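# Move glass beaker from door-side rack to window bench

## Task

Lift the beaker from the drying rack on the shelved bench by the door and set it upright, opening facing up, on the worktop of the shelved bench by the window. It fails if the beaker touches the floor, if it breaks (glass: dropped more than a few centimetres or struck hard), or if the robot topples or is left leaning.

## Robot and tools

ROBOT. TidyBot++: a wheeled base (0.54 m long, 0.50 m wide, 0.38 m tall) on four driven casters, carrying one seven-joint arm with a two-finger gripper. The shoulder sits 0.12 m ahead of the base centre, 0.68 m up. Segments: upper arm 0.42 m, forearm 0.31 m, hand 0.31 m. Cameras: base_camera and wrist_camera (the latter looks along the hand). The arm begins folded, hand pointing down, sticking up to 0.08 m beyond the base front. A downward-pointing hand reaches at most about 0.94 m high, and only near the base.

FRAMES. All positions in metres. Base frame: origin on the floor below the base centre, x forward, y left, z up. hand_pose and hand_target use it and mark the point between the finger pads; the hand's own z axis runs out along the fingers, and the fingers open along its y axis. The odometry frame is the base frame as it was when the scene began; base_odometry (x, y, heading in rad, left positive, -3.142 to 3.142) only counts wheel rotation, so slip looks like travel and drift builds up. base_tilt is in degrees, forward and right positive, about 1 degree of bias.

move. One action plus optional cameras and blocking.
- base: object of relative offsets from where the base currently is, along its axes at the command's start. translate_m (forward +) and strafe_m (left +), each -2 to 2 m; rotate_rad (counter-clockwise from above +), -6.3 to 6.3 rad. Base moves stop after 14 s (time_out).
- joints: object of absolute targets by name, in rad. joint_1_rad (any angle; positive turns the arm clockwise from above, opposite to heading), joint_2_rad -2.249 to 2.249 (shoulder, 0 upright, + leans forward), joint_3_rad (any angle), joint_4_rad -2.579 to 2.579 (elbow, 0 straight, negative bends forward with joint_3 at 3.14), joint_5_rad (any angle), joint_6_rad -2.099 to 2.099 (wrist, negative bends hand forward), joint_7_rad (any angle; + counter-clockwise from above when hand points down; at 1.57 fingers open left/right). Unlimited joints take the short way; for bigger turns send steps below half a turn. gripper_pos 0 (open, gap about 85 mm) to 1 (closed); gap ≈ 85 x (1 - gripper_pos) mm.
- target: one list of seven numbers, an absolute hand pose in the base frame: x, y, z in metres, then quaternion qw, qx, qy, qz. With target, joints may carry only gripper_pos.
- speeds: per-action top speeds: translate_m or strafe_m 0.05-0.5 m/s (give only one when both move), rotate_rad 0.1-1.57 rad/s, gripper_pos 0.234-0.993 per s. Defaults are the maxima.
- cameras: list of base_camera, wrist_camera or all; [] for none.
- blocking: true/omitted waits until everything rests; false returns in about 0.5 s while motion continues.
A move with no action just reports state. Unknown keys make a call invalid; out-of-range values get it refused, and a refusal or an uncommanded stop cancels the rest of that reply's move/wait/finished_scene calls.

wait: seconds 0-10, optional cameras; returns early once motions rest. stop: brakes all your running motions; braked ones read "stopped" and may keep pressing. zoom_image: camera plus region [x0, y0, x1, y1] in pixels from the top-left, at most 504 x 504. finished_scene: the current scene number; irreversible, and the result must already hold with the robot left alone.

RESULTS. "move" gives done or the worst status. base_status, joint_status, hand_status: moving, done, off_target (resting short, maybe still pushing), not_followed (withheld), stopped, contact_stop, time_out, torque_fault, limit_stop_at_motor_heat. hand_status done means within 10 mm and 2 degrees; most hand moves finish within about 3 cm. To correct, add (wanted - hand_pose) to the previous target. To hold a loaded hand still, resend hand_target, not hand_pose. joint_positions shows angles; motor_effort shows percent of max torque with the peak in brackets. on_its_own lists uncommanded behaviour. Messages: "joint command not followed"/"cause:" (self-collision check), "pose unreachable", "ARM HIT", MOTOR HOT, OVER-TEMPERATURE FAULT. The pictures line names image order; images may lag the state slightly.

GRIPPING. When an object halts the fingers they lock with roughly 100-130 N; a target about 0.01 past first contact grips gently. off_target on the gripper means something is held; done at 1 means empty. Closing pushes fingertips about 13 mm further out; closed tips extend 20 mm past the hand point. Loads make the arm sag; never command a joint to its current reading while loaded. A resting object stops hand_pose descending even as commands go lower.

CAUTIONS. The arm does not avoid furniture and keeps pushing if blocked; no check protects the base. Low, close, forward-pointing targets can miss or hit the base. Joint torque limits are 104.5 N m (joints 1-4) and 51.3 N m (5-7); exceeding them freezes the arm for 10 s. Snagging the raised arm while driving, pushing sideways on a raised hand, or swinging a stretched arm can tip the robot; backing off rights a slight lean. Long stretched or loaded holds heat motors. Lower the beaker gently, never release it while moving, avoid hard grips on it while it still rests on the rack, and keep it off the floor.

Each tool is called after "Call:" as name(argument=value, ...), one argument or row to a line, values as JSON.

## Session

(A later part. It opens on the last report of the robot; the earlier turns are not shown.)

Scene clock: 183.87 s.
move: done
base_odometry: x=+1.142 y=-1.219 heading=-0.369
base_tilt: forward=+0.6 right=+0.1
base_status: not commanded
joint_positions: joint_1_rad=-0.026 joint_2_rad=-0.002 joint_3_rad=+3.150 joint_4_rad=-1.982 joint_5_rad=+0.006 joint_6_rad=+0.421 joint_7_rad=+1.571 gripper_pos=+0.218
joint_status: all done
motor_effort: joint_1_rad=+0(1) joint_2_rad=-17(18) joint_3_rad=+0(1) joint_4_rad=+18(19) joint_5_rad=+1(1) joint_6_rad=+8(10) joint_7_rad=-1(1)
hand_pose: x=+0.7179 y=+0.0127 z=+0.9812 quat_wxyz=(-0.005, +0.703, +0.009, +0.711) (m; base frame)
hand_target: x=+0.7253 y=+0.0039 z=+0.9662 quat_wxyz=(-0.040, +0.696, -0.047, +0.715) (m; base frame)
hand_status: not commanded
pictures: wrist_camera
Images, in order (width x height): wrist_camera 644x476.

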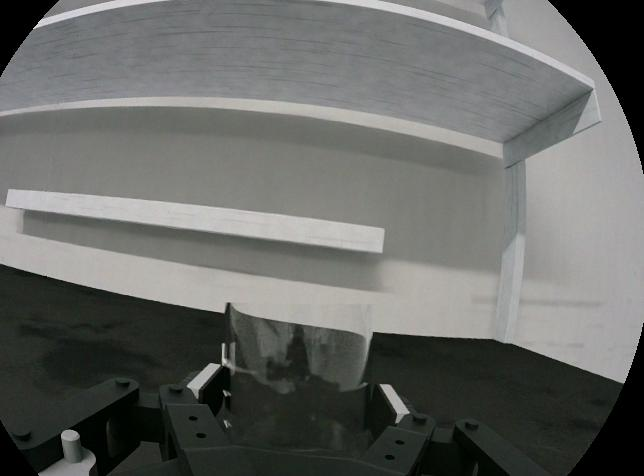

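Call:
move(
  joints={"gripper_pos": 0.17},
  speeds={"gripper_pos": 0.234},
  cameras=["wrist_camera"],
)

Call:
move(
  joints={"gripper_pos": 0.0},
  speeds={"gripper_pos": 0.234},
  cameras=["wrist_camera"],
)

Scene clock: 185.33 s.
move: done
base_odometry: x=+1.142 y=-1.219 heading=-0.369
base_tilt: forward=+0.6 right=+0.1
base_status: not commanded
joint_positions: joint_1_rad=-0.026 joint_2_rad=-0.001 joint_3_rad=+3.150 joint_4_rad=-1.982 joint_5_rad=+0.005 joint_6_rad=+0.421 joint_7_rad=+1.571 gripper_pos=+0.172
joint_status: all done
motor_effort: joint_1_rad=+0(1) joint_2_rad=-17(18) joint_3_rad=+0(1) joint_4_rad=+18(18) joint_5_rad=+0(1) joint_6_rad=+8(9) joint_7_rad=-1(2)
hand_pose: x=+0.7182 y=+0.0126 z=+0.9806 quat_wxyz=(-0.005, +0.703, +0.009, +0.711) (m; base frame)
hand_target: x=+0.7253 y=+0.0039 z=+0.9662 quat_wxyz=(-0.040, +0.696, -0.047, +0.715) (m; base frame)
hand_status: not commanded
pictures: wrist_camera
Images, in order (width x height): wrist_camera 644x476.

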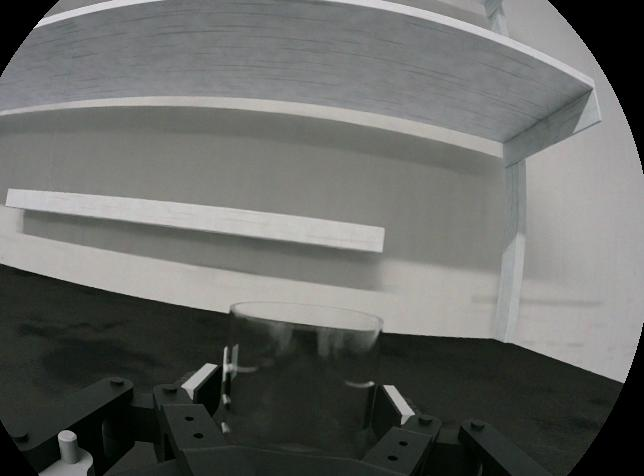

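Scene clock: 186.37 s.
move: done
base_odometry: x=+1.142 y=-1.219 heading=-0.369
base_tilt: forward=+0.6 right=+0.2
base_status: not commanded
joint_positions: joint_1_rad=-0.026 joint_2_rad=-0.001 joint_3_rad=+3.150 joint_4_rad=-1.982 joint_5_rad=+0.005 joint_6_rad=+0.421 joint_7_rad=+1.571 gripper_pos=+0.000
joint_status: all done
motor_effort: joint_1_rad=+0(1) joint_2_rad=-18(18) joint_3_rad=+0(1) joint_4_rad=+17(18) joint_5_rad=+1(1) joint_6_rad=+8(9) joint_7_rad=-1(2)
hand_pose: x=+0.7182 y=+0.0126 z=+0.9806 quat_wxyz=(-0.005, +0.703, +0.009, +0.711) (m; base frame)
hand_target: x=+0.7253 y=+0.0039 z=+0.9662 quat_wxyz=(-0.040, +0.696, -0.047, +0.715) (m; base frame)
hand_status: not commanded
pictures: wrist_camera
Images, in order (width x height): wrist_camera 644x476.

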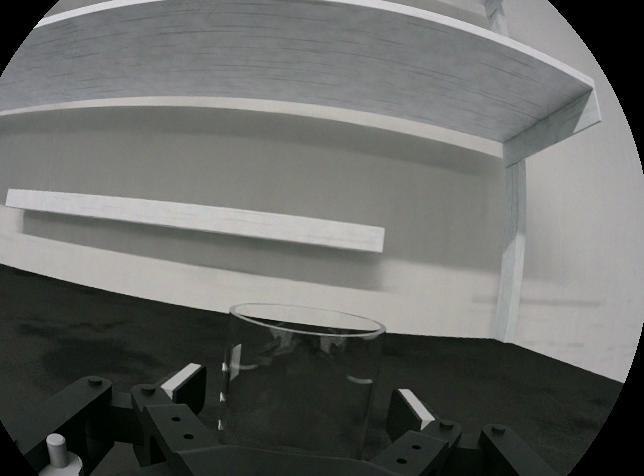

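Call:
move(
  joints={"joint_2_rad": 0.02, "joint_4_rad": -1.96, "joint_6_rad": 0.42},
  cameras=[],
)

Call:
move(
  base={"translate_m": -0.3},
  speeds={"translate_m": 0.2},
  cameras=["wrist_camera"],
)

Scene clock: 217.70 s.
move: done
base_odometry: x=+1.142 y=-1.219 heading=-0.369
base_tilt: forward=+0.6 right=+0.1
base_status: not commanded
joint_positions: joint_1_rad=-0.026 joint_2_rad=-0.001 joint_3_rad=+3.150 joint_4_rad=-1.968 joint_5_rad=+0.005 joint_6_rad=+0.419 joint_7_rad=+1.571 gripper_pos=+0.000
joint_status: all done
motor_effort: joint_1_rad=+0(1) joint_2_rad=-18(18) joint_3_rad=+0(1) joint_4_rad=+18(19) joint_5_rad=+0(1) joint_6_rad=+8(9) joint_7_rad=+0(2)
hand_pose: x=+0.7199 y=+0.0127 z=+0.9884 quat_wxyz=(-0.005, +0.699, +0.009, +0.715) (m; base frame)
hand_target: x=+0.7270 y=+0.0056 z=+0.9805 quat_wxyz=(-0.042, +0.702, -0.046, +0.709) (m; base frame)
hand_status: not commanded
pictures: none
No camera images: "cameras" was empty.

Scene clock: 219.93 s.
move: done
base_odometry: x=+0.862 y=-1.110 heading=-0.368
base_tilt: forward=+0.5 right=+0.2
base_status: done
joint_positions: joint_1_rad=-0.026 joint_2_rad=+0.001 joint_3_rad=+3.150 joint_4_rad=-1.968 joint_5_rad=+0.005 joint_6_rad=+0.419 joint_7_rad=+1.571 gripper_pos=+0.000
joint_status: not commanded
motor_effort: joint_1_rad=+1(1) joint_2_rad=-17(21) joint_3_rad=-1(2) joint_4_rad=+18(19) joint_5_rad=+1(1) joint_6_rad=+8(9) joint_7_rad=-1(2)
hand_pose: x=+0.7204 y=+0.0125 z=+0.9874 quat_wxyz=(-0.005, +0.699, +0.009, +0.715) (m; base frame)
hand_target: x=+0.7270 y=+0.0056 z=+0.9805 quat_wxyz=(-0.042, +0.702, -0.046, +0.709) (m; base frame)
hand_status: not commanded
pictures: wrist_camera
Images, in order (width x height): wrist_camera 644x476.

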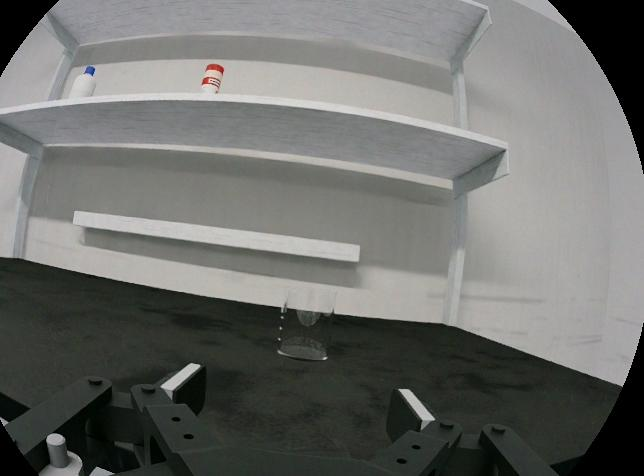

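Standing upright on the bench.

Call:
finished_scene(
  scene=2,
)

The scene is finished: the task was done.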